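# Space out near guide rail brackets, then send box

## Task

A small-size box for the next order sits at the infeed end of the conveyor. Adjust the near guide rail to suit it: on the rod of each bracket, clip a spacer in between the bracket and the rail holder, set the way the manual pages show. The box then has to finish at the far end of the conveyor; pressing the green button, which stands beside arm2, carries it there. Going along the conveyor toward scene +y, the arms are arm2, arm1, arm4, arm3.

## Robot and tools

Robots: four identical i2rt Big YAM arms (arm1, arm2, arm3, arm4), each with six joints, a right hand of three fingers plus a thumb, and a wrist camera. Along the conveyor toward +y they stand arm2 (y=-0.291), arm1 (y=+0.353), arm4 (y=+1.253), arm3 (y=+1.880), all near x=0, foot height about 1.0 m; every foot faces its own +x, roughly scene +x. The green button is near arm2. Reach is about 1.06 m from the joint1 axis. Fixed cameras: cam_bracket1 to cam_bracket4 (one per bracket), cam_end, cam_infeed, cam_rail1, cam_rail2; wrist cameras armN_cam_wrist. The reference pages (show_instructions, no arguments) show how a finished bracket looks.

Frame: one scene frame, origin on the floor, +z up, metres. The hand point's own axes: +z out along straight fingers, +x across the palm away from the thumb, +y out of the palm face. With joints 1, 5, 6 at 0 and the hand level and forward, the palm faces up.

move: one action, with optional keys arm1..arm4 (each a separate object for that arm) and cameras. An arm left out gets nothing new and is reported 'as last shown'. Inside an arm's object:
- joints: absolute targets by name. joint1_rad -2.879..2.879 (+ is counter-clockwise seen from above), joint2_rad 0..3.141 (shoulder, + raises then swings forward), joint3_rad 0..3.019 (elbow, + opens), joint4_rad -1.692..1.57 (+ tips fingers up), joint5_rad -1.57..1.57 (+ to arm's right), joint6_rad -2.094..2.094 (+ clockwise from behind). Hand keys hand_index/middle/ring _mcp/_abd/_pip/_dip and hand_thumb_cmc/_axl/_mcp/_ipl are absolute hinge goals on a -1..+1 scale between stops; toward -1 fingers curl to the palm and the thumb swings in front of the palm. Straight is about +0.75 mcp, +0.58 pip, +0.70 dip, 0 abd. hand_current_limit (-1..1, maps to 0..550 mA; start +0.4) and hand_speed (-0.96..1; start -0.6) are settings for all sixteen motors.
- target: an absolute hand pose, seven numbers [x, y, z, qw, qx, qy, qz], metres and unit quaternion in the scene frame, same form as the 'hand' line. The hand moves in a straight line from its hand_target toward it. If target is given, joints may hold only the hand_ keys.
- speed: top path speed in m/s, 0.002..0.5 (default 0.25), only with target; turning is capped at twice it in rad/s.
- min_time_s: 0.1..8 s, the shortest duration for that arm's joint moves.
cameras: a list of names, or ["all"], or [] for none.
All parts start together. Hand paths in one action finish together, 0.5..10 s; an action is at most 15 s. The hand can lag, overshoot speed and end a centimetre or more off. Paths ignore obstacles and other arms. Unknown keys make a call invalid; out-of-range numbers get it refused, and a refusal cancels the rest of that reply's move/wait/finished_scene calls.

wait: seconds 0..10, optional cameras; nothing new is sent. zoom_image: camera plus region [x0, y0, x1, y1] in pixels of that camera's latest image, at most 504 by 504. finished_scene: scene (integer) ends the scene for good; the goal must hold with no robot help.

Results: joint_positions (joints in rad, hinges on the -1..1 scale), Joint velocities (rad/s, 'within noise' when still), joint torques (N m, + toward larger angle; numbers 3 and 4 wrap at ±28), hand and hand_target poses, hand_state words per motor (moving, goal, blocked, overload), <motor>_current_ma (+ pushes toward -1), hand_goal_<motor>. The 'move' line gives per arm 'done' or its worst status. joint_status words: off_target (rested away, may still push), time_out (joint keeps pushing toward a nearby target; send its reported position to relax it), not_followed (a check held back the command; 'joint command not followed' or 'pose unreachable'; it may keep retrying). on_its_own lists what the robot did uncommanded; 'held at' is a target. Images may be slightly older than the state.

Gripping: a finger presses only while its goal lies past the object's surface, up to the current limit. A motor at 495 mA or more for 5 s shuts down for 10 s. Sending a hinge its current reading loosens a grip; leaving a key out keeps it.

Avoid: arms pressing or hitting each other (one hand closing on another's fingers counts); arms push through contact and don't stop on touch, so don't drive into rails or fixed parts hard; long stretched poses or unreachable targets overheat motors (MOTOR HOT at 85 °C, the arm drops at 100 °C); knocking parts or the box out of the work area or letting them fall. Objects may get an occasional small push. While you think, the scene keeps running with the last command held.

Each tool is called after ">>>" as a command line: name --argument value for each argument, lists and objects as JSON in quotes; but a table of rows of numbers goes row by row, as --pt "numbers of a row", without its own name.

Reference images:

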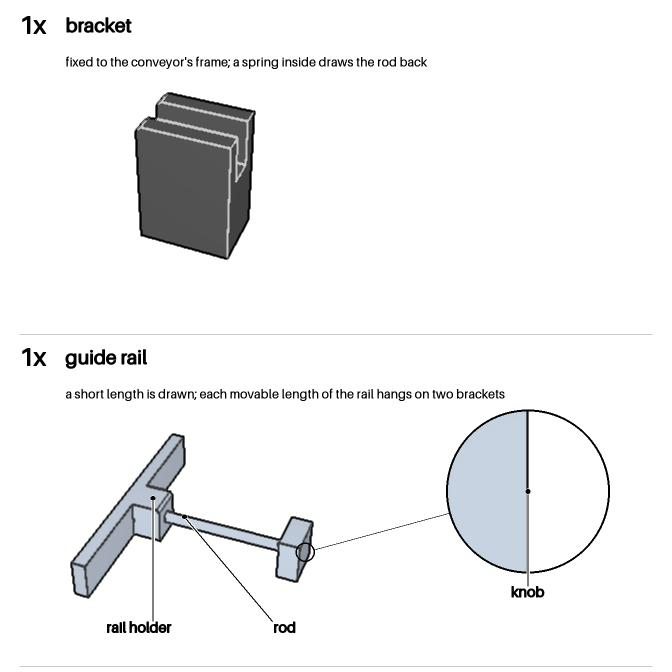

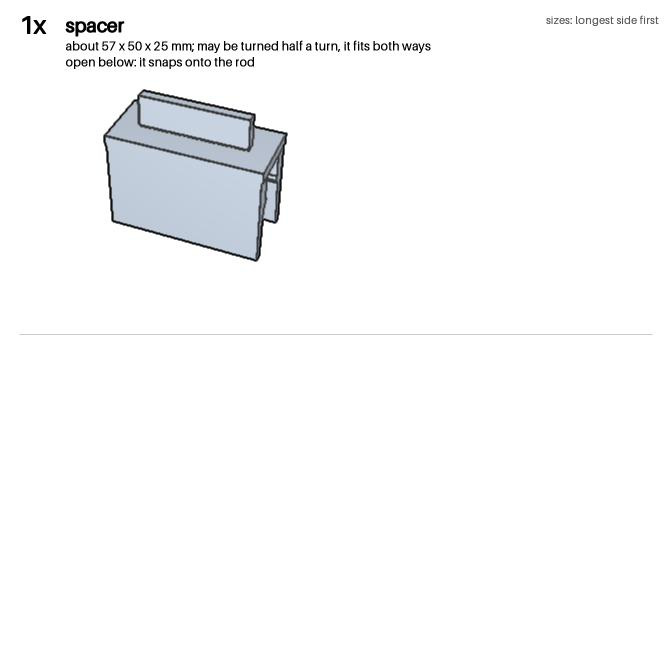

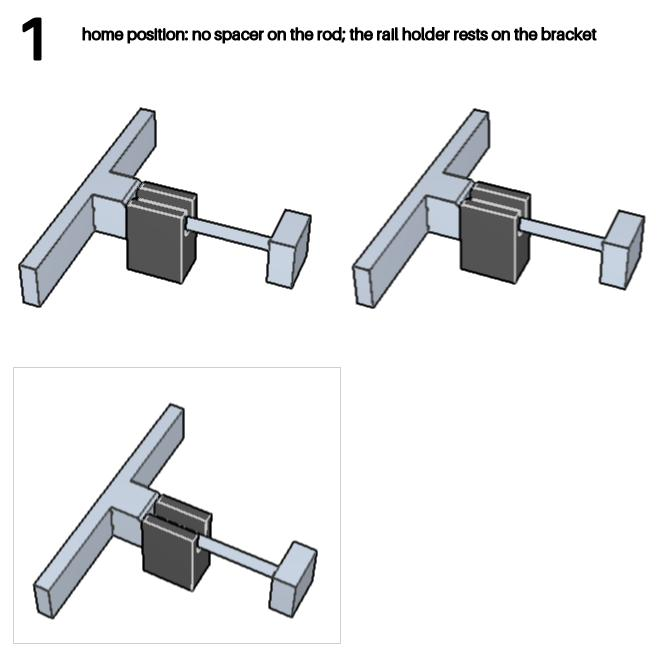

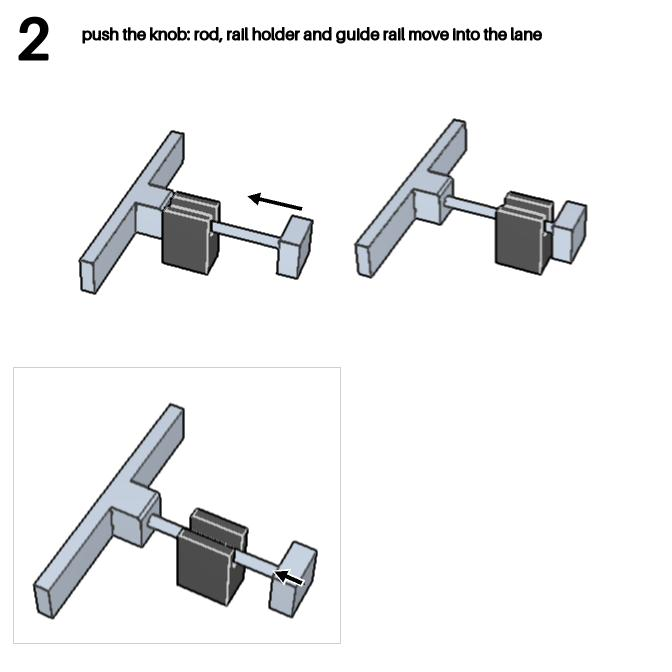

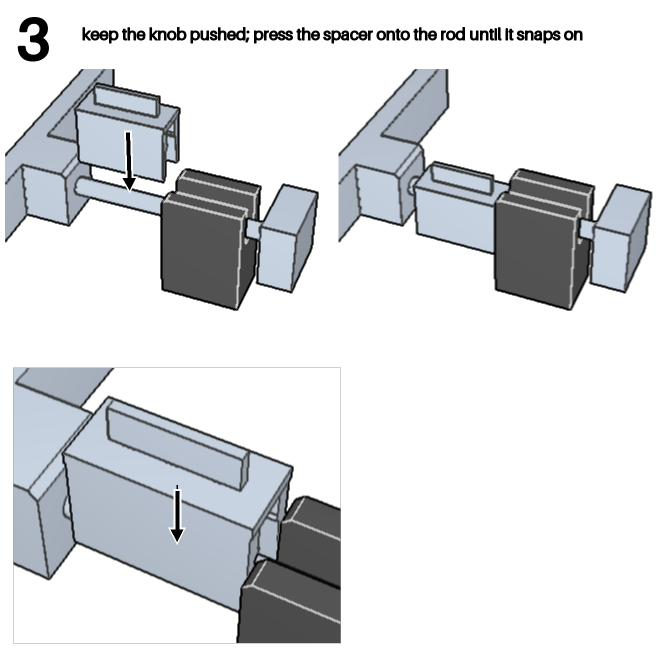

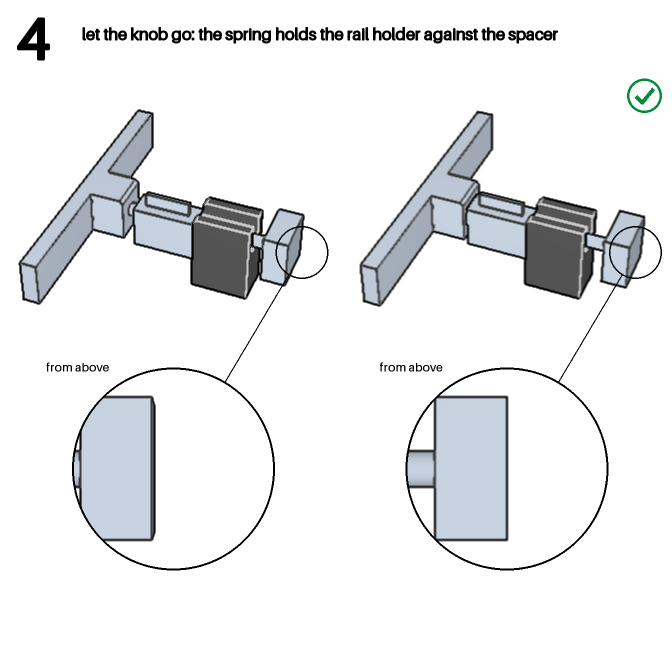

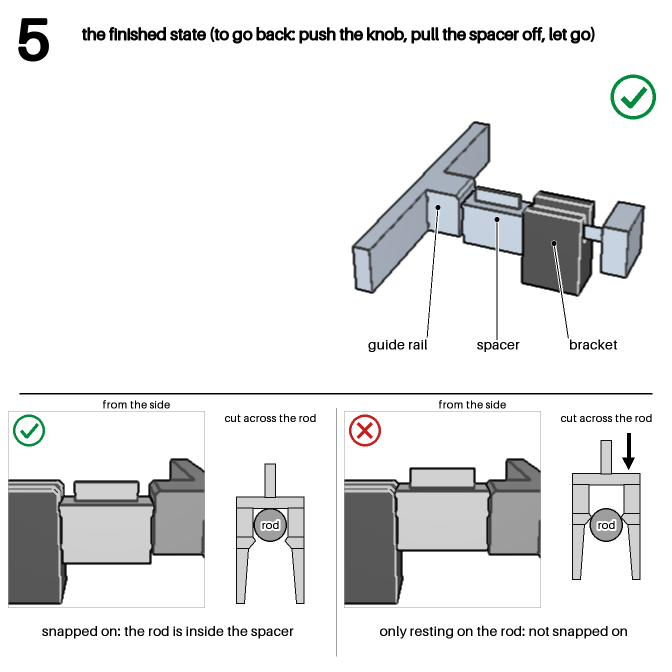

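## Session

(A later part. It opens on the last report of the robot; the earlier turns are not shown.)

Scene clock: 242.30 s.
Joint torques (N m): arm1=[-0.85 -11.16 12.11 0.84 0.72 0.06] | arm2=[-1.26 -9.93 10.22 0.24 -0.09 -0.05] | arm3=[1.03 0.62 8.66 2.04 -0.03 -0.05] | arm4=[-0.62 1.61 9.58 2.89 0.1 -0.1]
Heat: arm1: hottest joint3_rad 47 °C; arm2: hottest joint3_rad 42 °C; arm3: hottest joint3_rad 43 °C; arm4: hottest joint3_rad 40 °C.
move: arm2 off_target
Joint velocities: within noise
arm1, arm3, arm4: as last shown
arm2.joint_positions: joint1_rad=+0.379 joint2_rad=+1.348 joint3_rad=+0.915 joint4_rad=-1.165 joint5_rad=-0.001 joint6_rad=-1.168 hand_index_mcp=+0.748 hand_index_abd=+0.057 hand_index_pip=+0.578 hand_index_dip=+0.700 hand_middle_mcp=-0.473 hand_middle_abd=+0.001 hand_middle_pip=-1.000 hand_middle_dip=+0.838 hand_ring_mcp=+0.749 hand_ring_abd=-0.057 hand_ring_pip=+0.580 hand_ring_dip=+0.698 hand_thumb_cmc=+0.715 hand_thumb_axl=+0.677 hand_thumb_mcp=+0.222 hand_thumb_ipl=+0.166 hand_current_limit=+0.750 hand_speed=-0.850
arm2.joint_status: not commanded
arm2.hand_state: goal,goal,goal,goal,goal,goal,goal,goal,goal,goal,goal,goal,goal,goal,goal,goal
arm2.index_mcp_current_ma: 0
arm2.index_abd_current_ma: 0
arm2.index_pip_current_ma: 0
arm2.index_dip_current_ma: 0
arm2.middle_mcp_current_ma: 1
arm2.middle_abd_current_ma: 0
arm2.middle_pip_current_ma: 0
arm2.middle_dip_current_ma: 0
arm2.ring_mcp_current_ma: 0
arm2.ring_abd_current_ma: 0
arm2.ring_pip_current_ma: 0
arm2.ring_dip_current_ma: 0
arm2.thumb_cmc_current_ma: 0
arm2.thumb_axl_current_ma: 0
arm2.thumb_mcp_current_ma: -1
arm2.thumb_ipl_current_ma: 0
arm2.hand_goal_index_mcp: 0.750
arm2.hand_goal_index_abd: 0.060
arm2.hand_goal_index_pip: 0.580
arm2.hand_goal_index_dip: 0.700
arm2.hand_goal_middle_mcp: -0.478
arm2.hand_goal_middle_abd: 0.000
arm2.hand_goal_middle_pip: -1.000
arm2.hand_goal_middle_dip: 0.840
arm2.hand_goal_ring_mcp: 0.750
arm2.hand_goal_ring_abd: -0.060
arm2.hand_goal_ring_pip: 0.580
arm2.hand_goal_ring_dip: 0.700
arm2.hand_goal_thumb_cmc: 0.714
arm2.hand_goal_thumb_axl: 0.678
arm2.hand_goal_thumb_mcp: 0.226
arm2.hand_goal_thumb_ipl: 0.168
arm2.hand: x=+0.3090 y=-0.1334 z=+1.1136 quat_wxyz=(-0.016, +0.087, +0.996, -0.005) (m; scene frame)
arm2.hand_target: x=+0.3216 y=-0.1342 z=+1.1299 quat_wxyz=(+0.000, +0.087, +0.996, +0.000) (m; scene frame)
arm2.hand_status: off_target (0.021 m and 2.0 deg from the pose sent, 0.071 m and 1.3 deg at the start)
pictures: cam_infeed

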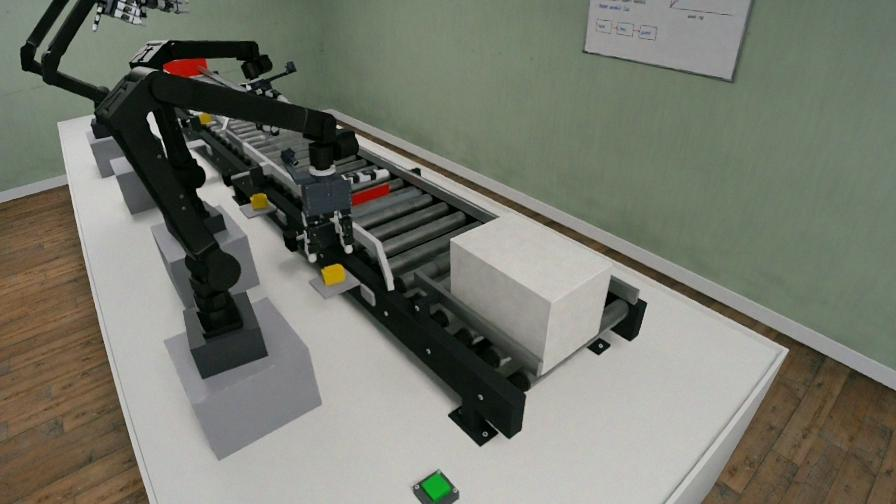

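>>> move --arm2 '{"joints": {"joint1_rad": 0.379, "joint2_rad": 1.2, "joint3_rad": 1.25, "joint4_rad": -1.4, "joint5_rad": 0, "joint6_rad": -1.168, "hand_speed": -0.5, "hand_index_mcp": 0.93, "hand_index_pip": -0.546, "hand_index_dip": 0.072, "hand_index_abd": 0, "hand_middle_mcp": 1, "hand_middle_pip": 1, "hand_middle_dip": 1, "hand_ring_mcp": 1, "hand_ring_pip": 1, "hand_ring_dip": 1, "hand_ring_abd": 0, "hand_thumb_cmc": -0.486, "hand_thumb_mcp": -0.12, "hand_thumb_ipl": 0.006}, "min_time_s": 2}'

>>> move --arm2 '{"joints": {"joint1_rad": -0.14, "joint2_rad": 1.15, "joint3_rad": 1.1, "joint4_rad": -1.1, "joint5_rad": -1.10, "joint6_rad": 1.35}, "min_time_s": 2.5}'

>>> move --arm2 '{"joints": {"joint1_rad": -0.14, "joint2_rad": 1.077, "joint3_rad": 0.42, "joint4_rad": -0.54, "joint5_rad": -1.10, "joint6_rad": 1.35}, "min_time_s": 2}' --cameras '["cam_infeed", "arm2_cam_wrist", "cam_rail1"]'

Scene clock: 245.37 s.
Joint torques (N m): arm1=[-0.79 -11.16 12.1 0.85 0.71 0.06] | arm2=[-1.03 -9.76 11.77 0.77 -0.06 -0.02] | arm3=[1.2 1.14 8.83 1.89 0.02 -0.01] | arm4=[-0.56 1.55 9.63 2.89 0.1 -0.09]
Heat: arm1: hottest joint3_rad 47 °C; arm2: hottest joint3_rad 43 °C; arm3: hottest joint3_rad 43 °C; arm4: hottest joint3_rad 40 °C.
move: arm2 done
Joint velocities: within noise
arm1.joint_positions: joint1_rad=+0.455 joint2_rad=+1.486 joint3_rad=+1.356 joint4_rad=-1.411 joint5_rad=+0.297 joint6_rad=+1.492 hand_index_mcp=+0.929 hand_index_abd=+0.001 hand_index_pip=-0.546 hand_index_dip=+0.075 hand_middle_mcp=+0.992 hand_middle_abd=+0.003 hand_middle_pip=+0.994 hand_middle_dip=+0.998 hand_ring_mcp=+0.994 hand_ring_abd=+0.001 hand_ring_pip=+0.995 hand_ring_dip=+0.997 hand_thumb_cmc=-0.484 hand_thumb_axl=+0.677 hand_thumb_mcp=-0.122 hand_thumb_ipl=+0.007 hand_current_limit=+0.750 hand_speed=-0.500
arm1.joint_status: not commanded
arm1.hand_state: goal,goal,goal,goal,goal,goal,goal,goal,goal,goal,goal,goal,goal,goal,goal,goal
arm1.index_mcp_current_ma: -1
arm1.index_abd_current_ma: 1
arm1.index_pip_current_ma: 0
arm1.index_dip_current_ma: 4
arm1.middle_mcp_current_ma: -15
arm1.middle_abd_current_ma: 3
arm1.middle_pip_current_ma: -10
arm1.middle_dip_current_ma: -3
arm1.ring_mcp_current_ma: -12
arm1.ring_abd_current_ma: 1
arm1.ring_pip_current_ma: -8
arm1.ring_dip_current_ma: -3
arm1.thumb_cmc_current_ma: 2
arm1.thumb_axl_current_ma: -1
arm1.thumb_mcp_current_ma: -4
arm1.thumb_ipl_current_ma: 2
arm1.hand_goal_index_mcp: 0.930
arm1.hand_goal_index_abd: 0.000
arm1.hand_goal_index_pip: -0.546
arm1.hand_goal_index_dip: 0.072
arm1.hand_goal_middle_mcp: 1.000
arm1.hand_goal_middle_abd: 0.000
arm1.hand_goal_middle_pip: 1.000
arm1.hand_goal_middle_dip: 1.000
arm1.hand_goal_ring_mcp: 1.000
arm1.hand_goal_ring_abd: 0.000
arm1.hand_goal_ring_pip: 1.000
arm1.hand_goal_ring_dip: 1.000
arm1.hand_goal_thumb_cmc: -0.486
arm1.hand_goal_thumb_axl: 0.678
arm1.hand_goal_thumb_mcp: -0.120
arm1.hand_goal_thumb_ipl: 0.006
arm1.hand: x=+0.4570 y=+0.4716 z=+1.2290 quat_wxyz=(+0.140, +0.938, +0.314, +0.050) (m; scene frame)
arm1.hand_target: x=+0.4703 y=+0.4771 z=+1.2399 quat_wxyz=(+0.136, +0.940, +0.305, +0.070) (m; scene frame)
arm1.hand_status: not commanded
arm2.joint_positions: joint1_rad=+0.379 joint2_rad=+1.206 joint3_rad=+1.211 joint4_rad=-1.392 joint5_rad=-0.001 joint6_rad=-1.168 hand_index_mcp=+0.927 hand_index_abd=+0.003 hand_index_pip=-0.539 hand_index_dip=+0.076 hand_middle_mcp=+0.991 hand_middle_abd=+0.001 hand_middle_pip=+0.993 hand_middle_dip=+0.998 hand_ring_mcp=+0.989 hand_ring_abd=-0.003 hand_ring_pip=+0.993 hand_ring_dip=+0.997 hand_thumb_cmc=-0.484 hand_thumb_axl=+0.677 hand_thumb_mcp=-0.122 hand_thumb_ipl=+0.007 hand_current_limit=+0.750 hand_speed=-0.500
arm2.joint_status: all done
arm2.hand_state: goal,goal,goal,goal,goal,goal,goal,goal,goal,goal,goal,goal,goal,goal,goal,goal
arm2.index_mcp_current_ma: 0
arm2.index_abd_current_ma: 0
arm2.index_pip_current_ma: 1
arm2.index_dip_current_ma: 0
arm2.middle_mcp_current_ma: -2
arm2.middle_abd_current_ma: 0
arm2.middle_pip_current_ma: -1
arm2.middle_dip_current_ma: 0
arm2.ring_mcp_current_ma: -2
arm2.ring_abd_current_ma: 0
arm2.ring_pip_current_ma: -1
arm2.ring_dip_current_ma: 0
arm2.thumb_cmc_current_ma: 0
arm2.thumb_axl_current_ma: 0
arm2.thumb_mcp_current_ma: 0
arm2.thumb_ipl_current_ma: 0
arm2.hand_goal_index_mcp: 0.930
arm2.hand_goal_index_abd: 0.000
arm2.hand_goal_index_pip: -0.546
arm2.hand_goal_index_dip: 0.072
arm2.hand_goal_middle_mcp: 1.000
arm2.hand_goal_middle_abd: 0.000
arm2.hand_goal_middle_pip: 1.000
arm2.hand_goal_middle_dip: 1.000
arm2.hand_goal_ring_mcp: 1.000
arm2.hand_goal_ring_abd: 0.000
arm2.hand_goal_ring_pip: 1.000
arm2.hand_goal_ring_dip: 1.000
arm2.hand_goal_thumb_cmc: -0.486
arm2.hand_goal_thumb_axl: 0.678
arm2.hand_goal_thumb_mcp: -0.120
arm2.hand_goal_thumb_ipl: 0.006
arm2.hand: x=+0.3416 y=-0.1260 z=+1.2850 quat_wxyz=(+0.085, +0.087, +0.992, +0.028) (m; scene frame)
arm2.hand_target: x=+0.3474 y=-0.1247 z=+1.3052 quat_wxyz=(+0.102, +0.087, +0.990, +0.034) (m; scene frame)
arm2.hand_status: not commanded
arm3, arm4: as last shown
pictures: none

Scene clock: 248.63 s.
Joint torques (N m): arm1=[-0.85 -11.11 12.12 0.84 0.72 0.06] | arm2=[-1.08 -8.94 8.35 1.88 -1.08 0.11] | arm3=[0.38 1.08 8.72 1.92 0.03 -0.04] | arm4=[-0.56 1.55 9.61 2.85 0.1 -0.08]
Heat: arm1: hottest joint3_rad 47 °C; arm2: hottest joint3_rad 43 °C; arm3: hottest joint3_rad 43 °C; arm4: hottest joint3_rad 40 °C.
move: arm2 done
Joint velocities: within noise
arm1, arm3, arm4: as last shown
arm2.joint_positions: joint1_rad=-0.135 joint2_rad=+1.162 joint3_rad=+1.105 joint4_rad=-1.112 joint5_rad=-1.098 joint6_rad=+1.340 hand_index_mcp=+0.926 hand_index_abd=+0.003 hand_index_pip=-0.543 hand_index_dip=+0.075 hand_middle_mcp=+0.995 hand_middle_abd=+0.001 hand_middle_pip=+0.995 hand_middle_dip=+0.998 hand_ring_mcp=+0.995 hand_ring_abd=+0.001 hand_ring_pip=+0.995 hand_ring_dip=+0.997 hand_thumb_cmc=-0.481 hand_thumb_axl=+0.678 hand_thumb_mcp=-0.122 hand_thumb_ipl=+0.007 hand_current_limit=+0.750 hand_speed=-0.500
arm2.joint_status: all done
arm2.hand_state: goal,goal,goal,goal,goal,goal,goal,goal,goal,goal,goal,goal,goal,goal,goal,goal
arm2.index_mcp_current_ma: 0
arm2.index_abd_current_ma: 0
arm2.index_pip_current_ma: 0
arm2.index_dip_current_ma: 0
arm2.middle_mcp_current_ma: 0
arm2.middle_abd_current_ma: 0
arm2.middle_pip_current_ma: 0
arm2.middle_dip_current_ma: 0
arm2.ring_mcp_current_ma: -1
arm2.ring_abd_current_ma: 0
arm2.ring_pip_current_ma: 0
arm2.ring_dip_current_ma: 0
arm2.thumb_cmc_current_ma: 0
arm2.thumb_axl_current_ma: 0
arm2.thumb_mcp_current_ma: 0
arm2.thumb_ipl_current_ma: 0
arm2.hand_goal_index_mcp: 0.930
arm2.hand_goal_index_abd: 0.000
arm2.hand_goal_index_pip: -0.546
arm2.hand_goal_index_dip: 0.072
arm2.hand_goal_middle_mcp: 1.000
arm2.hand_goal_middle_abd: 0.000
arm2.hand_goal_middle_pip: 1.000
arm2.hand_goal_middle_dip: 1.000
arm2.hand_goal_ring_mcp: 1.000
arm2.hand_goal_ring_abd: 0.000
arm2.hand_goal_ring_pip: 1.000
arm2.hand_goal_ring_dip: 1.000
arm2.hand_goal_thumb_cmc: -0.486
arm2.hand_goal_thumb_axl: 0.678
arm2.hand_goal_thumb_mcp: -0.120
arm2.hand_goal_thumb_ipl: 0.006
arm2.hand: x=+0.3563 y=-0.2950 z=+1.2772 quat_wxyz=(-0.451, +0.840, +0.079, +0.293) (m; scene frame)
arm2.hand_target: x=+0.3553 y=-0.2964 z=+1.2804 quat_wxyz=(-0.449, +0.838, +0.078, +0.299) (m; scene frame)
arm2.hand_status: not commanded
pictures: none

Scene clock: 251.10 s.
Joint torques (N m): arm1=[-0.85 -11.05 12.1 0.84 0.71 0.06] | arm2=[-0.21 -6.18 7.02 2.06 -1.03 0.07] | arm3=[0.62 0.32 8.53 2.14 0.01 -0.04] | arm4=[-0.56 1.55 9.59 2.84 0.1 -0.09]
Heat: arm1: hottest joint3_rad 47 °C; arm2: hottest joint3_rad 43 °C; arm3: hottest joint3_rad 43 °C; arm4: hottest joint3_rad 40 °C.
move: arm2 done
Joint velocities: within noise
arm1, arm3, arm4: as last shown
arm2.joint_positions: joint1_rad=-0.135 joint2_rad=+1.088 joint3_rad=+0.419 joint4_rad=-0.551 joint5_rad=-1.099 joint6_rad=+1.342 hand_index_mcp=+0.926 hand_index_abd=+0.003 hand_index_pip=-0.543 hand_index_dip=+0.075 hand_middle_mcp=+0.994 hand_middle_abd=+0.001 hand_middle_pip=+0.995 hand_middle_dip=+0.998 hand_ring_mcp=+0.994 hand_ring_abd=+0.001 hand_ring_pip=+0.995 hand_ring_dip=+0.997 hand_thumb_cmc=-0.481 hand_thumb_axl=+0.678 hand_thumb_mcp=-0.121 hand_thumb_ipl=+0.007 hand_current_limit=+0.750 hand_speed=-0.500
arm2.joint_status: all done
arm2.hand_state: goal,goal,goal,goal,goal,goal,goal,goal,goal,goal,goal,goal,goal,goal,goal,goal
arm2.index_mcp_current_ma: 0
arm2.index_abd_current_ma: 0
arm2.index_pip_current_ma: 0
arm2.index_dip_current_ma: 0
arm2.middle_mcp_current_ma: -1
arm2.middle_abd_current_ma: 0
arm2.middle_pip_current_ma: 0
arm2.middle_dip_current_ma: 0
arm2.ring_mcp_current_ma: -1
arm2.ring_abd_current_ma: 0
arm2.ring_pip_current_ma: 0
arm2.ring_dip_current_ma: 0
arm2.thumb_cmc_current_ma: 0
arm2.thumb_axl_current_ma: 0
arm2.thumb_mcp_current_ma: 0
arm2.thumb_ipl_current_ma: 0
arm2.hand_goal_index_mcp: 0.930
arm2.hand_goal_index_abd: 0.000
arm2.hand_goal_index_pip: -0.546
arm2.hand_goal_index_dip: 0.072
arm2.hand_goal_middle_mcp: 1.000
arm2.hand_goal_middle_abd: 0.000
arm2.hand_goal_middle_pip: 1.000
arm2.hand_goal_middle_dip: 1.000
arm2.hand_goal_ring_mcp: 1.000
arm2.hand_goal_ring_abd: 0.000
arm2.hand_goal_ring_pip: 1.000
arm2.hand_goal_ring_dip: 1.000
arm2.hand_goal_thumb_cmc: -0.486
arm2.hand_goal_thumb_axl: 0.678
arm2.hand_goal_thumb_mcp: -0.120
arm2.hand_goal_thumb_ipl: 0.006
arm2.hand: x=+0.2395 y=-0.2610 z=+1.0508 quat_wxyz=(-0.459, +0.843, +0.065, +0.272) (m; scene frame)
arm2.hand_target: x=+0.2427 y=-0.2631 z=+1.0548 quat_wxyz=(-0.456, +0.842, +0.066, +0.281) (m; scene frame)
arm2.hand_status: not commanded
pictures: arm2_cam_wrist, cam_infeed, cam_rail1
camera_calibration:
arm2_cam_wrist: T_world_to_cam=[[-0.454286, -0.317669, -0.832292, 0.926179], [-0.811236, -0.238552, 0.533843, -0.482284], [-0.36813, 0.917703, -0.149334, 0.607674], [0, 0, 0, 1]] pos_world=[0.253206, -0.378496, 1.11906]

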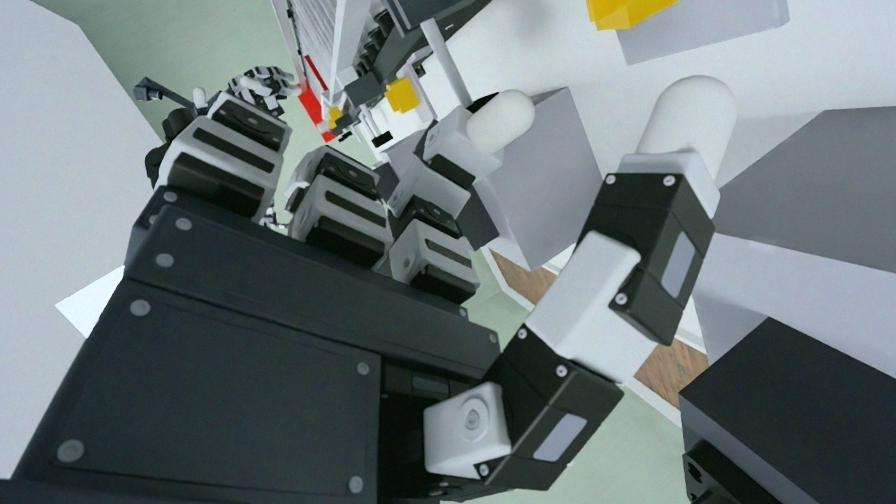

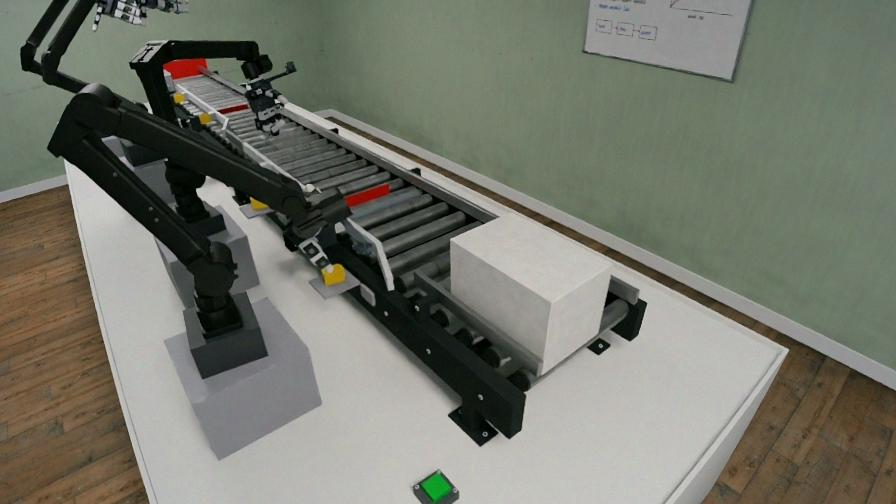

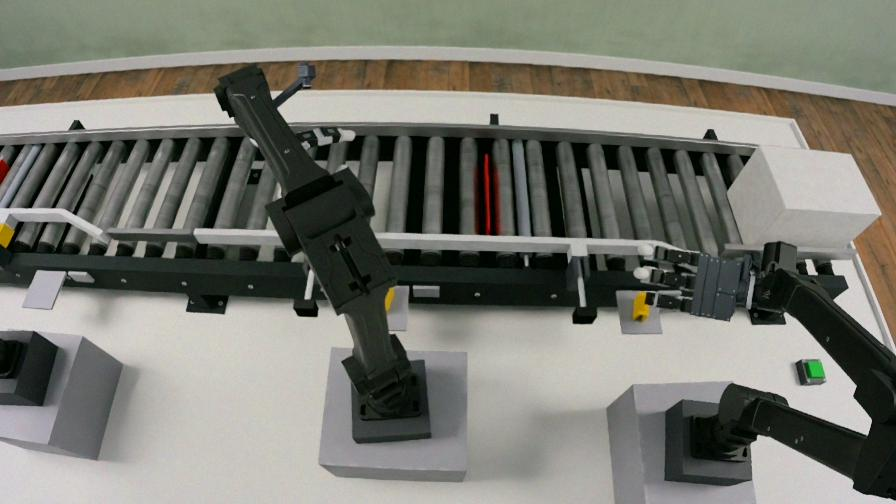

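>>> move --cameras '["cam_infeed", "cam_rail1", "arm2_cam_wrist"]'

Scene clock: 251.67 s.
Joint torques (N m): arm1=[-0.91 -11.11 12.1 0.83 0.72 0.06] | arm2=[-0.67 -5.95 7.34 1.92 -1.08 0.07] | arm3=[-0.15 0.09 8.73 2.15 0.02 0.01] | arm4=[-0.5 1.49 9.59 2.85 0.1 -0.09]
Heat: arm1: hottest joint3_rad 47 °C; arm2: hottest joint3_rad 43 °C; arm3: hottest joint3_rad 43 °C; arm4: hottest joint3_rad 40 °C.
Joint velocities: within noise
arm1.joint_positions: joint1_rad=+0.455 joint2_rad=+1.486 joint3_rad=+1.356 joint4_rad=-1.411 joint5_rad=+0.297 joint6_rad=+1.492 hand_index_mcp=+0.929 hand_index_abd=+0.001 hand_index_pip=-0.546 hand_index_dip=+0.075 hand_middle_mcp=+0.992 hand_middle_abd=+0.003 hand_middle_pip=+0.994 hand_middle_dip=+0.998 hand_ring_mcp=+0.994 hand_ring_abd=+0.001 hand_ring_pip=+0.995 hand_ring_dip=+0.997 hand_thumb_cmc=-0.484 hand_thumb_axl=+0.677 hand_thumb_mcp=-0.122 hand_thumb_ipl=+0.007 hand_current_limit=+0.750 hand_speed=-0.500
arm1.joint_status: not commanded
arm1.hand_state: goal,goal,goal,goal,goal,goal,goal,goal,goal,goal,goal,goal,goal,goal,goal,goal
arm1.index_mcp_current_ma: -1
arm1.index_abd_current_ma: 1
arm1.index_pip_current_ma: 0
arm1.index_dip_current_ma: 4
arm1.middle_mcp_current_ma: -15
arm1.middle_abd_current_ma: 3
arm1.middle_pip_current_ma: -10
arm1.middle_dip_current_ma: -3
arm1.ring_mcp_current_ma: -12
arm1.ring_abd_current_ma: 1
arm1.ring_pip_current_ma: -8
arm1.ring_dip_current_ma: -3
arm1.thumb_cmc_current_ma: 2
arm1.thumb_axl_current_ma: -1
arm1.thumb_mcp_current_ma: -4
arm1.thumb_ipl_current_ma: 2
arm1.hand_goal_index_mcp: 0.930
arm1.hand_goal_index_abd: 0.000
arm1.hand_goal_index_pip: -0.546
arm1.hand_goal_index_dip: 0.072
arm1.hand_goal_middle_mcp: 1.000
arm1.hand_goal_middle_abd: 0.000
arm1.hand_goal_middle_pip: 1.000
arm1.hand_goal_middle_dip: 1.000
arm1.hand_goal_ring_mcp: 1.000
arm1.hand_goal_ring_abd: 0.000
arm1.hand_goal_ring_pip: 1.000
arm1.hand_goal_ring_dip: 1.000
arm1.hand_goal_thumb_cmc: -0.486
arm1.hand_goal_thumb_axl: 0.678
arm1.hand_goal_thumb_mcp: -0.120
arm1.hand_goal_thumb_ipl: 0.006
arm1.hand: x=+0.4570 y=+0.4716 z=+1.2290 quat_wxyz=(+0.140, +0.938, +0.314, +0.050) (m; scene frame)
arm1.hand_target: x=+0.4703 y=+0.4771 z=+1.2399 quat_wxyz=(+0.136, +0.940, +0.305, +0.070) (m; scene frame)
arm1.hand_status: not commanded
arm2.joint_positions: joint1_rad=-0.135 joint2_rad=+1.088 joint3_rad=+0.419 joint4_rad=-0.551 joint5_rad=-1.099 joint6_rad=+1.342 hand_index_mcp=+0.926 hand_index_abd=+0.003 hand_index_pip=-0.543 hand_index_dip=+0.075 hand_middle_mcp=+0.994 hand_middle_abd=+0.001 hand_middle_pip=+0.995 hand_middle_dip=+0.998 hand_ring_mcp=+0.994 hand_ring_abd=+0.001 hand_ring_pip=+0.995 hand_ring_dip=+0.997 hand_thumb_cmc=-0.481 hand_thumb_axl=+0.678 hand_thumb_mcp=-0.121 hand_thumb_ipl=+0.007 hand_current_limit=+0.750 hand_speed=-0.500
arm2.joint_status: all done
arm2.hand_state: goal,goal,goal,goal,goal,goal,goal,goal,goal,goal,goal,goal,goal,goal,goal,goal
arm2.index_mcp_current_ma: 0
arm2.index_abd_current_ma: 0
arm2.index_pip_current_ma: 0
arm2.index_dip_current_ma: 0
arm2.middle_mcp_current_ma: -1
arm2.middle_abd_current_ma: 0
arm2.middle_pip_current_ma: 0
arm2.middle_dip_current_ma: 0
arm2.ring_mcp_current_ma: -1
arm2.ring_abd_current_ma: 0
arm2.ring_pip_current_ma: 0
arm2.ring_dip_current_ma: 0
arm2.thumb_cmc_current_ma: 0
arm2.thumb_axl_current_ma: 0
arm2.thumb_mcp_current_ma: 0
arm2.thumb_ipl_current_ma: 0
arm2.hand_goal_index_mcp: 0.930
arm2.hand_goal_index_abd: 0.000
arm2.hand_goal_index_pip: -0.546
arm2.hand_goal_index_dip: 0.072
arm2.hand_goal_middle_mcp: 1.000
arm2.hand_goal_middle_abd: 0.000
arm2.hand_goal_middle_pip: 1.000
arm2.hand_goal_middle_dip: 1.000
arm2.hand_goal_ring_mcp: 1.000
arm2.hand_goal_ring_abd: 0.000
arm2.hand_goal_ring_pip: 1.000
arm2.hand_goal_ring_dip: 1.000
arm2.hand_goal_thumb_cmc: -0.486
arm2.hand_goal_thumb_axl: 0.678
arm2.hand_goal_thumb_mcp: -0.120
arm2.hand_goal_thumb_ipl: 0.006
arm2.hand: x=+0.2395 y=-0.2610 z=+1.0508 quat_wxyz=(-0.459, +0.843, +0.065, +0.272) (m; scene frame)
arm2.hand_target: x=+0.2427 y=-0.2631 z=+1.0548 quat_wxyz=(-0.456, +0.842, +0.066, +0.281) (m; scene frame)
arm2.hand_status: not commanded
arm3.joint_positions: joint1_rad=-0.066 joint2_rad=+0.623 joint3_rad=+1.407 joint4_rad=-1.267 joint5_rad=-0.036 joint6_rad=+1.128 hand_index_mcp=+0.754 hand_index_abd=+0.001 hand_index_pip=+0.577 hand_index_dip=+0.696 hand_middle_mcp=+0.754 hand_middle_abd=+0.001 hand_middle_pip=+0.577 hand_middle_dip=+0.696 hand_ring_mcp=+0.754 hand_ring_abd=+0.001 hand_ring_pip=+0.577 hand_ring_dip=+0.696 hand_thumb_cmc=+0.714 hand_thumb_axl=+0.677 hand_thumb_mcp=+0.226 hand_thumb_ipl=+0.168 hand_current_limit=+0.400 hand_speed=-0.600
arm3.joint_status: not commanded
arm3.hand_state: goal,goal,goal,goal,goal,goal,goal,goal,goal,goal,goal,goal,goal,goal,goal,goal
arm3.index_mcp_current_ma: 0
arm3.index_abd_current_ma: 0
arm3.index_pip_current_ma: 1
arm3.index_dip_current_ma: 0
arm3.middle_mcp_current_ma: 0
arm3.middle_abd_current_ma: 1
arm3.middle_pip_current_ma: 1
arm3.middle_dip_current_ma: 0
arm3.ring_mcp_current_ma: 0
arm3.ring_abd_current_ma: 0
arm3.ring_pip_current_ma: 1
arm3.ring_dip_current_ma: 0
arm3.thumb_cmc_current_ma: 0
arm3.thumb_axl_current_ma: -1
arm3.thumb_mcp_current_ma: 0
arm3.thumb_ipl_current_ma: 0
arm3.hand_goal_index_mcp: 0.754
arm3.hand_goal_index_abd: 0.000
arm3.hand_goal_index_pip: 0.576
arm3.hand_goal_index_dip: 0.696
arm3.hand_goal_middle_mcp: 0.754
arm3.hand_goal_middle_abd: 0.000
arm3.hand_goal_middle_pip: 0.576
arm3.hand_goal_middle_dip: 0.696
arm3.hand_goal_ring_mcp: 0.754
arm3.hand_goal_ring_abd: 0.000
arm3.hand_goal_ring_pip: 0.576
arm3.hand_goal_ring_dip: 0.696
arm3.hand_goal_thumb_cmc: 0.714
arm3.hand_goal_thumb_axl: 0.678
arm3.hand_goal_thumb_mcp: 0.226
arm3.hand_goal_thumb_ipl: 0.168
arm3.hand: x=+0.1674 y=+1.7468 z=+1.5789 quat_wxyz=(+0.148, +0.846, +0.109, +0.500) (m; scene frame)
arm3.hand_target: x=+0.1644 y=+1.7474 z=+1.5900 quat_wxyz=(+0.152, +0.840, +0.109, +0.510) (m; scene frame)
arm3.hand_status: not commanded
arm4.joint_positions: joint1_rad=+0.036 joint2_rad=+0.636 joint3_rad=+1.438 joint4_rad=-1.159 joint5_rad=-0.065 joint6_rad=+1.072 hand_index_mcp=+0.755 hand_index_abd=+0.001 hand_index_pip=+0.577 hand_index_dip=+0.696 hand_middle_mcp=+0.755 hand_middle_abd=+0.001 hand_middle_pip=+0.577 hand_middle_dip=+0.696 hand_ring_mcp=+0.755 hand_ring_abd=+0.001 hand_ring_pip=+0.577 hand_ring_dip=+0.696 hand_thumb_cmc=+0.715 hand_thumb_axl=+0.677 hand_thumb_mcp=+0.226 hand_thumb_ipl=+0.168 hand_current_limit=+0.400 hand_speed=-0.600
arm4.joint_status: not commanded
arm4.hand_state: goal,goal,goal,goal,goal,goal,goal,goal,goal,goal,goal,goal,goal,goal,goal,goal
arm4.index_mcp_current_ma: 2
arm4.index_abd_current_ma: 1
arm4.index_pip_current_ma: 1
arm4.index_dip_current_ma: 0
arm4.middle_mcp_current_ma: 2
arm4.middle_abd_current_ma: 0
arm4.middle_pip_current_ma: 1
arm4.middle_dip_current_ma: 0
arm4.ring_mcp_current_ma: 2
arm4.ring_abd_current_ma: 1
arm4.ring_pip_current_ma: 1
arm4.ring_dip_current_ma: 0
arm4.thumb_cmc_current_ma: 2
arm4.thumb_axl_current_ma: -1
arm4.thumb_mcp_current_ma: 0
arm4.thumb_ipl_current_ma: 0
arm4.hand_goal_index_mcp: 0.754
arm4.hand_goal_index_abd: 0.000
arm4.hand_goal_index_pip: 0.576
arm4.hand_goal_index_dip: 0.696
arm4.hand_goal_middle_mcp: 0.754
arm4.hand_goal_middle_abd: 0.000
arm4.hand_goal_middle_pip: 0.576
arm4.hand_goal_middle_dip: 0.696
arm4.hand_goal_ring_mcp: 0.754
arm4.hand_goal_ring_abd: 0.000
arm4.hand_goal_ring_pip: 0.576
arm4.hand_goal_ring_dip: 0.696
arm4.hand_goal_thumb_cmc: 0.714
arm4.hand_goal_thumb_axl: 0.678
arm4.hand_goal_thumb_mcp: 0.226
arm4.hand_goal_thumb_ipl: 0.168
arm4.hand: x=+0.3151 y=+1.2167 z=+1.6294 quat_wxyz=(+0.081, +0.779, +0.272, +0.559) (m; scene frame)
arm4.hand_target: x=+0.3107 y=+1.2162 z=+1.6444 quat_wxyz=(+0.084, +0.770, +0.270, +0.572) (m; scene frame)
arm4.hand_status: not commanded
pictures: arm2_cam_wrist, cam_infeed, cam_rail1
camera_calibration:
arm2_cam_wrist: T_world_to_cam=[[-0.454286, -0.317669, -0.832292, 0.926179], [-0.811236, -0.238552, 0.533843, -0.482284], [-0.36813, 0.917703, -0.149334, 0.607674], [0, 0, 0, 1]] pos_world=[0.253206, -0.378496, 1.11906]

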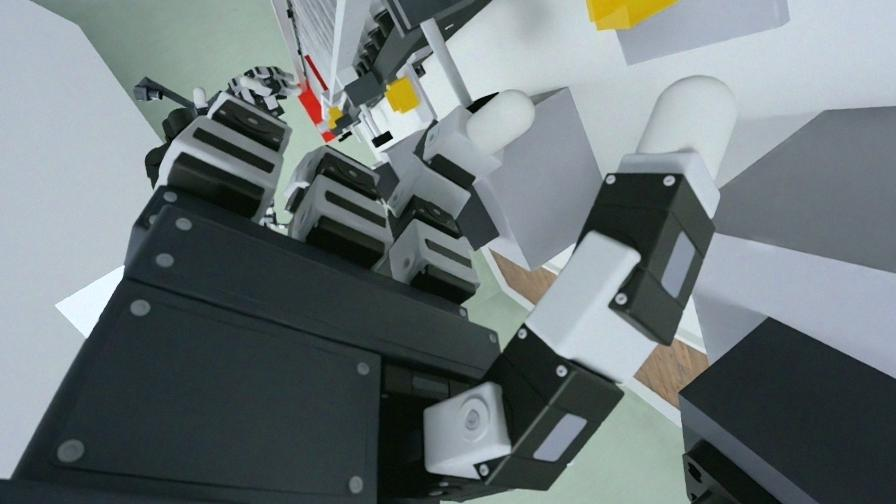

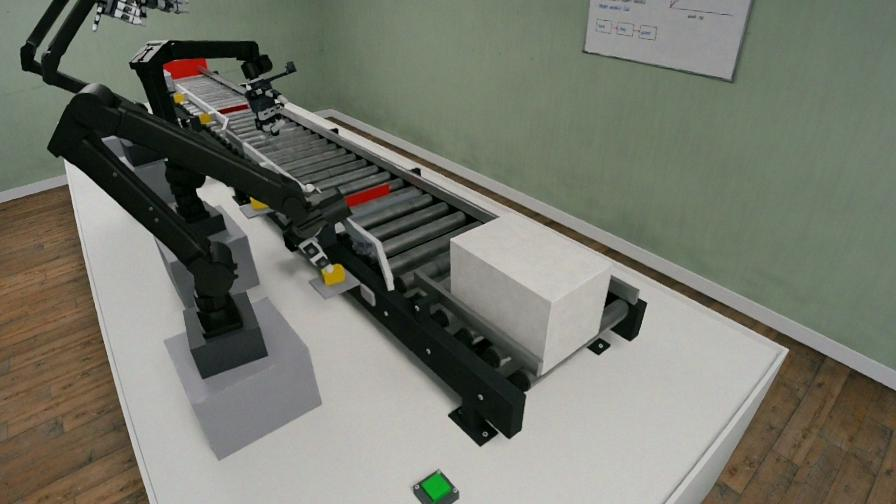

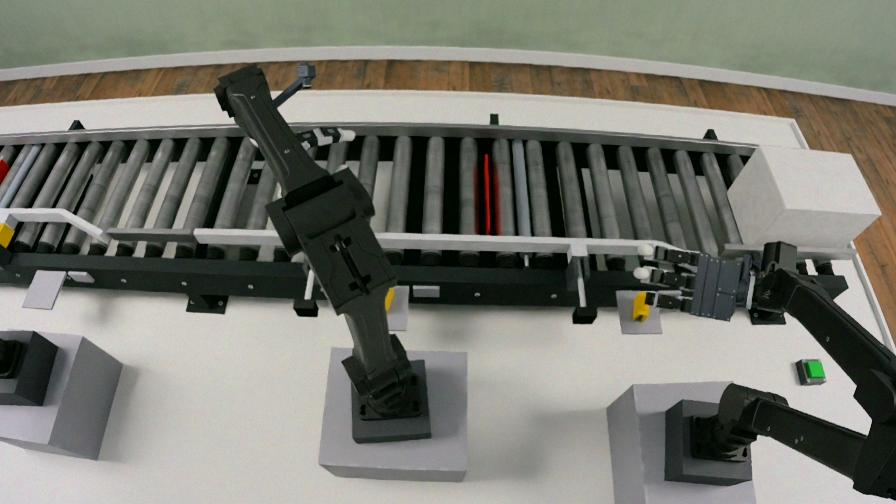

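>>> move --arm2 '{"target": [0.286, -0.206, 1.04, 0.4561, -0.8395, -0.0691, -0.2869], "speed": 0.15}' --cameras '["cam_infeed", "cam_rail1"]'

>>> zoom_image --camera "cam_rail1" --region '[560, 220, 780, 360]'

>>> zoom_image --camera "cam_infeed" --region '[260, 180, 440, 320]'

Scene clock: 253.23 s.
Joint torques (N m): arm1=[-0.85 -11.11 12.1 0.83 0.72 0.06] | arm2=[-0.62 -5.36 6.69 2.99 -0.52 0.04] | arm3=[1.03 0.15 8.73 2.13 0.08 0] | arm4=[-0.38 1.55 9.58 2.89 0.1 -0.08]
Heat: arm1: hottest joint3_rad 47 °C; arm2: hottest joint3_rad 43 °C; arm3: hottest joint3_rad 43 °C; arm4: hottest joint3_rad 40 °C.
move: arm2 done
Joint velocities: within noise
arm1, arm3, arm4: as last shown
arm2.joint_positions: joint1_rad=+0.111 joint2_rad=+1.190 joint3_rad=+0.398 joint4_rad=-0.022 joint5_rad=-0.967 joint6_rad=+1.766 hand_index_mcp=+0.926 hand_index_abd=+0.003 hand_index_pip=-0.543 hand_index_dip=+0.075 hand_middle_mcp=+0.994 hand_middle_abd=+0.001 hand_middle_pip=+0.995 hand_middle_dip=+0.998 hand_ring_mcp=+0.994 hand_ring_abd=+0.001 hand_ring_pip=+0.995 hand_ring_dip=+0.997 hand_thumb_cmc=-0.481 hand_thumb_axl=+0.678 hand_thumb_mcp=-0.121 hand_thumb_ipl=+0.007 hand_current_limit=+0.750 hand_speed=-0.500
arm2.joint_status: not commanded
arm2.hand_state: goal,goal,goal,goal,goal,goal,goal,goal,goal,goal,goal,goal,goal,goal,goal,goal
arm2.index_mcp_current_ma: 0
arm2.index_abd_current_ma: 0
arm2.index_pip_current_ma: 0
arm2.index_dip_current_ma: 0
arm2.middle_mcp_current_ma: -1
arm2.middle_abd_current_ma: 0
arm2.middle_pip_current_ma: 0
arm2.middle_dip_current_ma: 0
arm2.ring_mcp_current_ma: -1
arm2.ring_abd_current_ma: 0
arm2.ring_pip_current_ma: 0
arm2.ring_dip_current_ma: 0
arm2.thumb_cmc_current_ma: 0
arm2.thumb_axl_current_ma: 0
arm2.thumb_mcp_current_ma: 0
arm2.thumb_ipl_current_ma: 0
arm2.hand_goal_index_mcp: 0.930
arm2.hand_goal_index_abd: 0.000
arm2.hand_goal_index_pip: -0.546
arm2.hand_goal_index_dip: 0.072
arm2.hand_goal_middle_mcp: 1.000
arm2.hand_goal_middle_abd: 0.000
arm2.hand_goal_middle_pip: 1.000
arm2.hand_goal_middle_dip: 1.000
arm2.hand_goal_ring_mcp: 1.000
arm2.hand_goal_ring_abd: 0.000
arm2.hand_goal_ring_pip: 1.000
arm2.hand_goal_ring_dip: 1.000
arm2.hand_goal_thumb_cmc: -0.486
arm2.hand_goal_thumb_axl: 0.678
arm2.hand_goal_thumb_mcp: -0.120
arm2.hand_goal_thumb_ipl: 0.006
arm2.hand: x=+0.2874 y=-0.2070 z=+1.0444 quat_wxyz=(-0.456, +0.838, +0.073, +0.290) (m; scene frame)
arm2.hand_target: x=+0.2860 y=-0.2061 z=+1.0401 quat_wxyz=(-0.456, +0.840, +0.069, +0.287) (m; scene frame)
arm2.hand_status: done (0.005 m and 0.6 deg from the pose sent, 0.073 m and 1.8 deg at the start)
pictures: cam_infeed, cam_rail1

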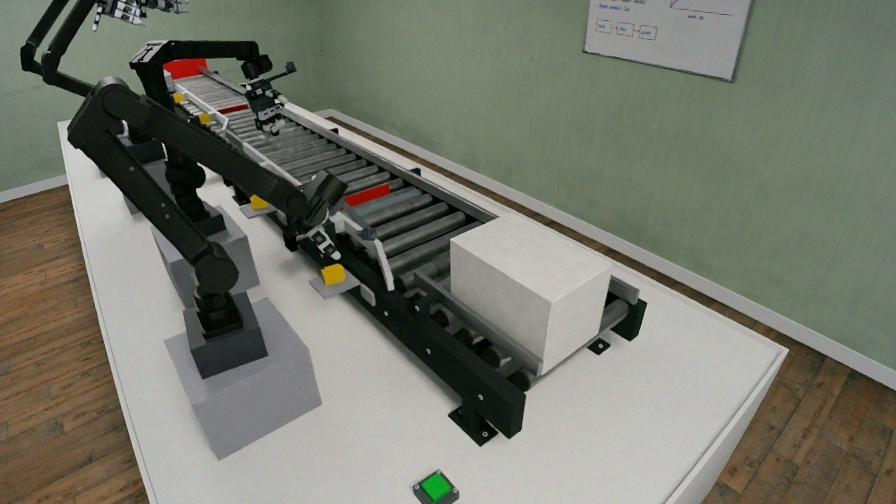

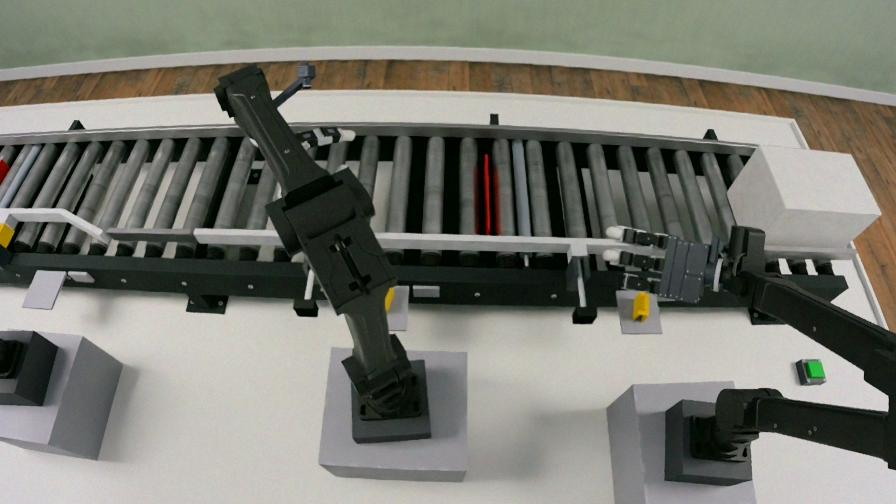

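Scaled by 2.291 from the camera's 896x504 image, which has a finer 1280x720 frame.

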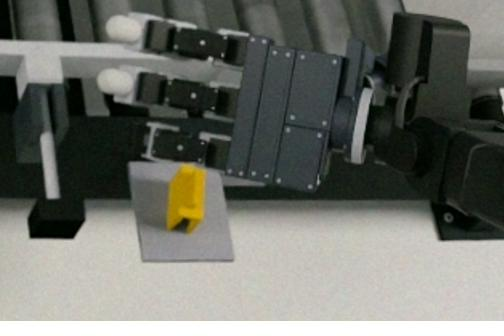

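Scaled by 2.800 from the camera's 896x504 image, which has a finer 1280x720 frame.

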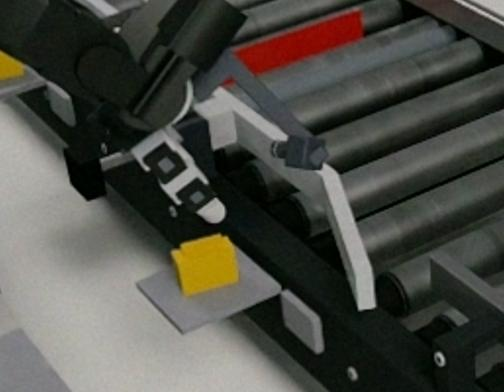

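>>> move --arm2 '{"target": [0.286, -0.206, 0.98, 0.4561, -0.8395, -0.0691, -0.2869], "speed": 0.12}' --cameras '["cam_infeed", "cam_rail1"]'

>>> zoom_image --camera "cam_rail1" --region '[560, 220, 780, 360]'

>>> zoom_image --camera "cam_infeed" --region '[260, 180, 440, 320]'

Scene clock: 254.57 s.
Joint torques (N m): arm1=[-0.91 -11.11 12.1 0.84 0.72 0.07] | arm2=[-0.26 -8.06 4.62 2.76 -0.58 0.08] | arm3=[0.38 0.5 8.75 2.22 0.01 -0.06] | arm4=[-0.62 1.44 9.62 2.88 0.1 -0.09]
Heat: arm1: hottest joint3_rad 47 °C; arm2: hottest joint3_rad 43 °C; arm3: hottest joint3_rad 43 °C; arm4: hottest joint3_rad 40 °C.
move: arm2 done
Joint velocities: within noise
arm1, arm3, arm4: as last shown
arm2.joint_positions: joint1_rad=+0.111 joint2_rad=+1.441 joint3_rad=+0.340 joint4_rad=+0.283 joint5_rad=-0.966 joint6_rad=+1.766 hand_index_mcp=+0.926 hand_index_abd=+0.003 hand_index_pip=-0.543 hand_index_dip=+0.075 hand_middle_mcp=+0.994 hand_middle_abd=+0.001 hand_middle_pip=+0.995 hand_middle_dip=+0.998 hand_ring_mcp=+0.994 hand_ring_abd=+0.001 hand_ring_pip=+0.995 hand_ring_dip=+0.997 hand_thumb_cmc=-0.481 hand_thumb_axl=+0.678 hand_thumb_mcp=-0.121 hand_thumb_ipl=+0.007 hand_current_limit=+0.750 hand_speed=-0.500
arm2.joint_status: not commanded
arm2.hand_state: goal,goal,goal,goal,goal,goal,goal,goal,goal,goal,goal,goal,goal,goal,goal,goal
arm2.index_mcp_current_ma: 0
arm2.index_abd_current_ma: 0
arm2.index_pip_current_ma: 0
arm2.index_dip_current_ma: 0
arm2.middle_mcp_current_ma: -1
arm2.middle_abd_current_ma: 0
arm2.middle_pip_current_ma: 0
arm2.middle_dip_current_ma: 0
arm2.ring_mcp_current_ma: -1
arm2.ring_abd_current_ma: 0
arm2.ring_pip_current_ma: 0
arm2.ring_dip_current_ma: 0
arm2.thumb_cmc_current_ma: 0
arm2.thumb_axl_current_ma: 0
arm2.thumb_mcp_current_ma: 0
arm2.thumb_ipl_current_ma: 0
arm2.hand_goal_index_mcp: 0.930
arm2.hand_goal_index_abd: 0.000
arm2.hand_goal_index_pip: -0.546
arm2.hand_goal_index_dip: 0.072
arm2.hand_goal_middle_mcp: 1.000
arm2.hand_goal_middle_abd: 0.000
arm2.hand_goal_middle_pip: 1.000
arm2.hand_goal_middle_dip: 1.000
arm2.hand_goal_ring_mcp: 1.000
arm2.hand_goal_ring_abd: 0.000
arm2.hand_goal_ring_pip: 1.000
arm2.hand_goal_ring_dip: 1.000
arm2.hand_goal_thumb_cmc: -0.486
arm2.hand_goal_thumb_axl: 0.678
arm2.hand_goal_thumb_mcp: -0.120
arm2.hand_goal_thumb_ipl: 0.006
arm2.hand: x=+0.2869 y=-0.2073 z=+0.9823 quat_wxyz=(-0.456, +0.839, +0.071, +0.289) (m; scene frame)
arm2.hand_target: x=+0.2861 y=-0.2061 z=+0.9802 quat_wxyz=(-0.456, +0.840, +0.069, +0.287) (m; scene frame)
arm2.hand_status: done (0.003 m and 0.3 deg from the pose sent, 0.064 m and 0.6 deg at the start)
pictures: cam_infeed, cam_rail1

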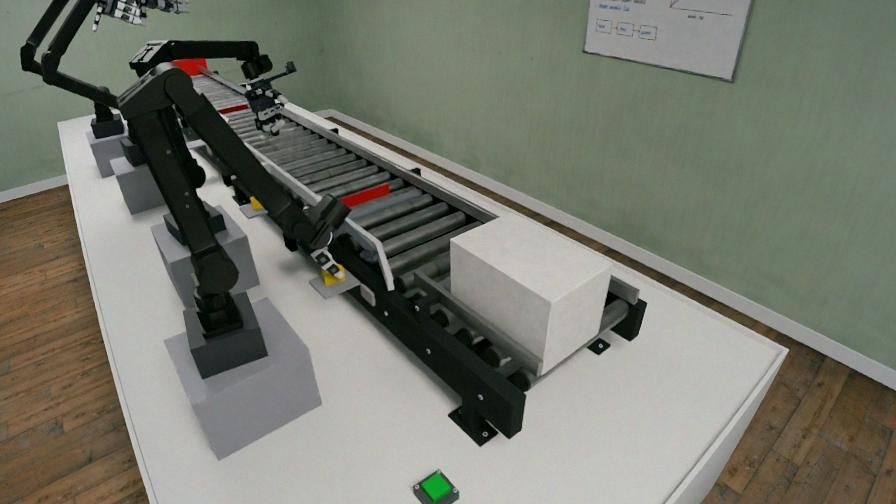

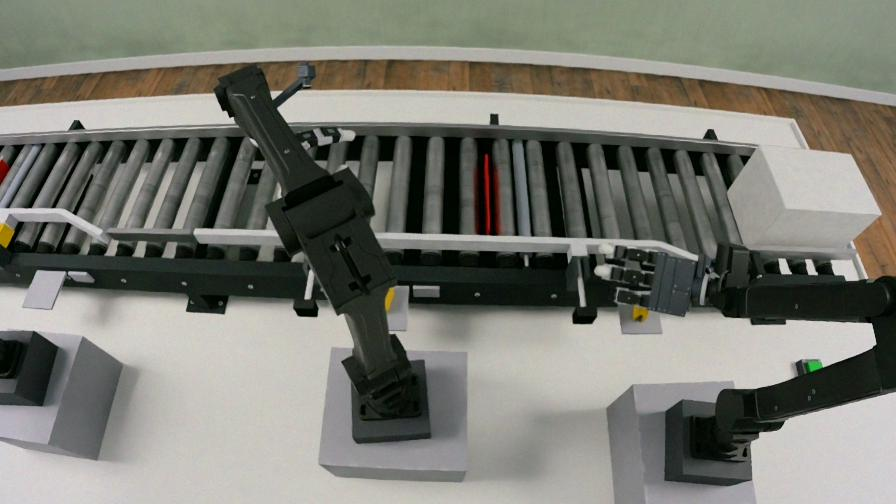

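Scaled by 2.291 from the camera's 896x504 image, which has a finer 1280x720 frame.

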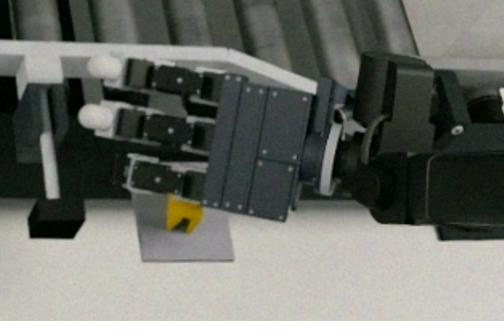

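Scaled by 2.800 from the camera's 896x504 image, which has a finer 1280x720 frame.

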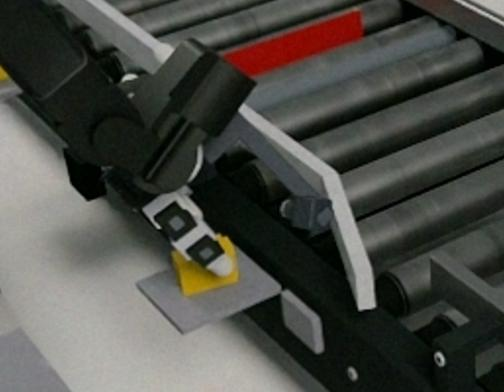

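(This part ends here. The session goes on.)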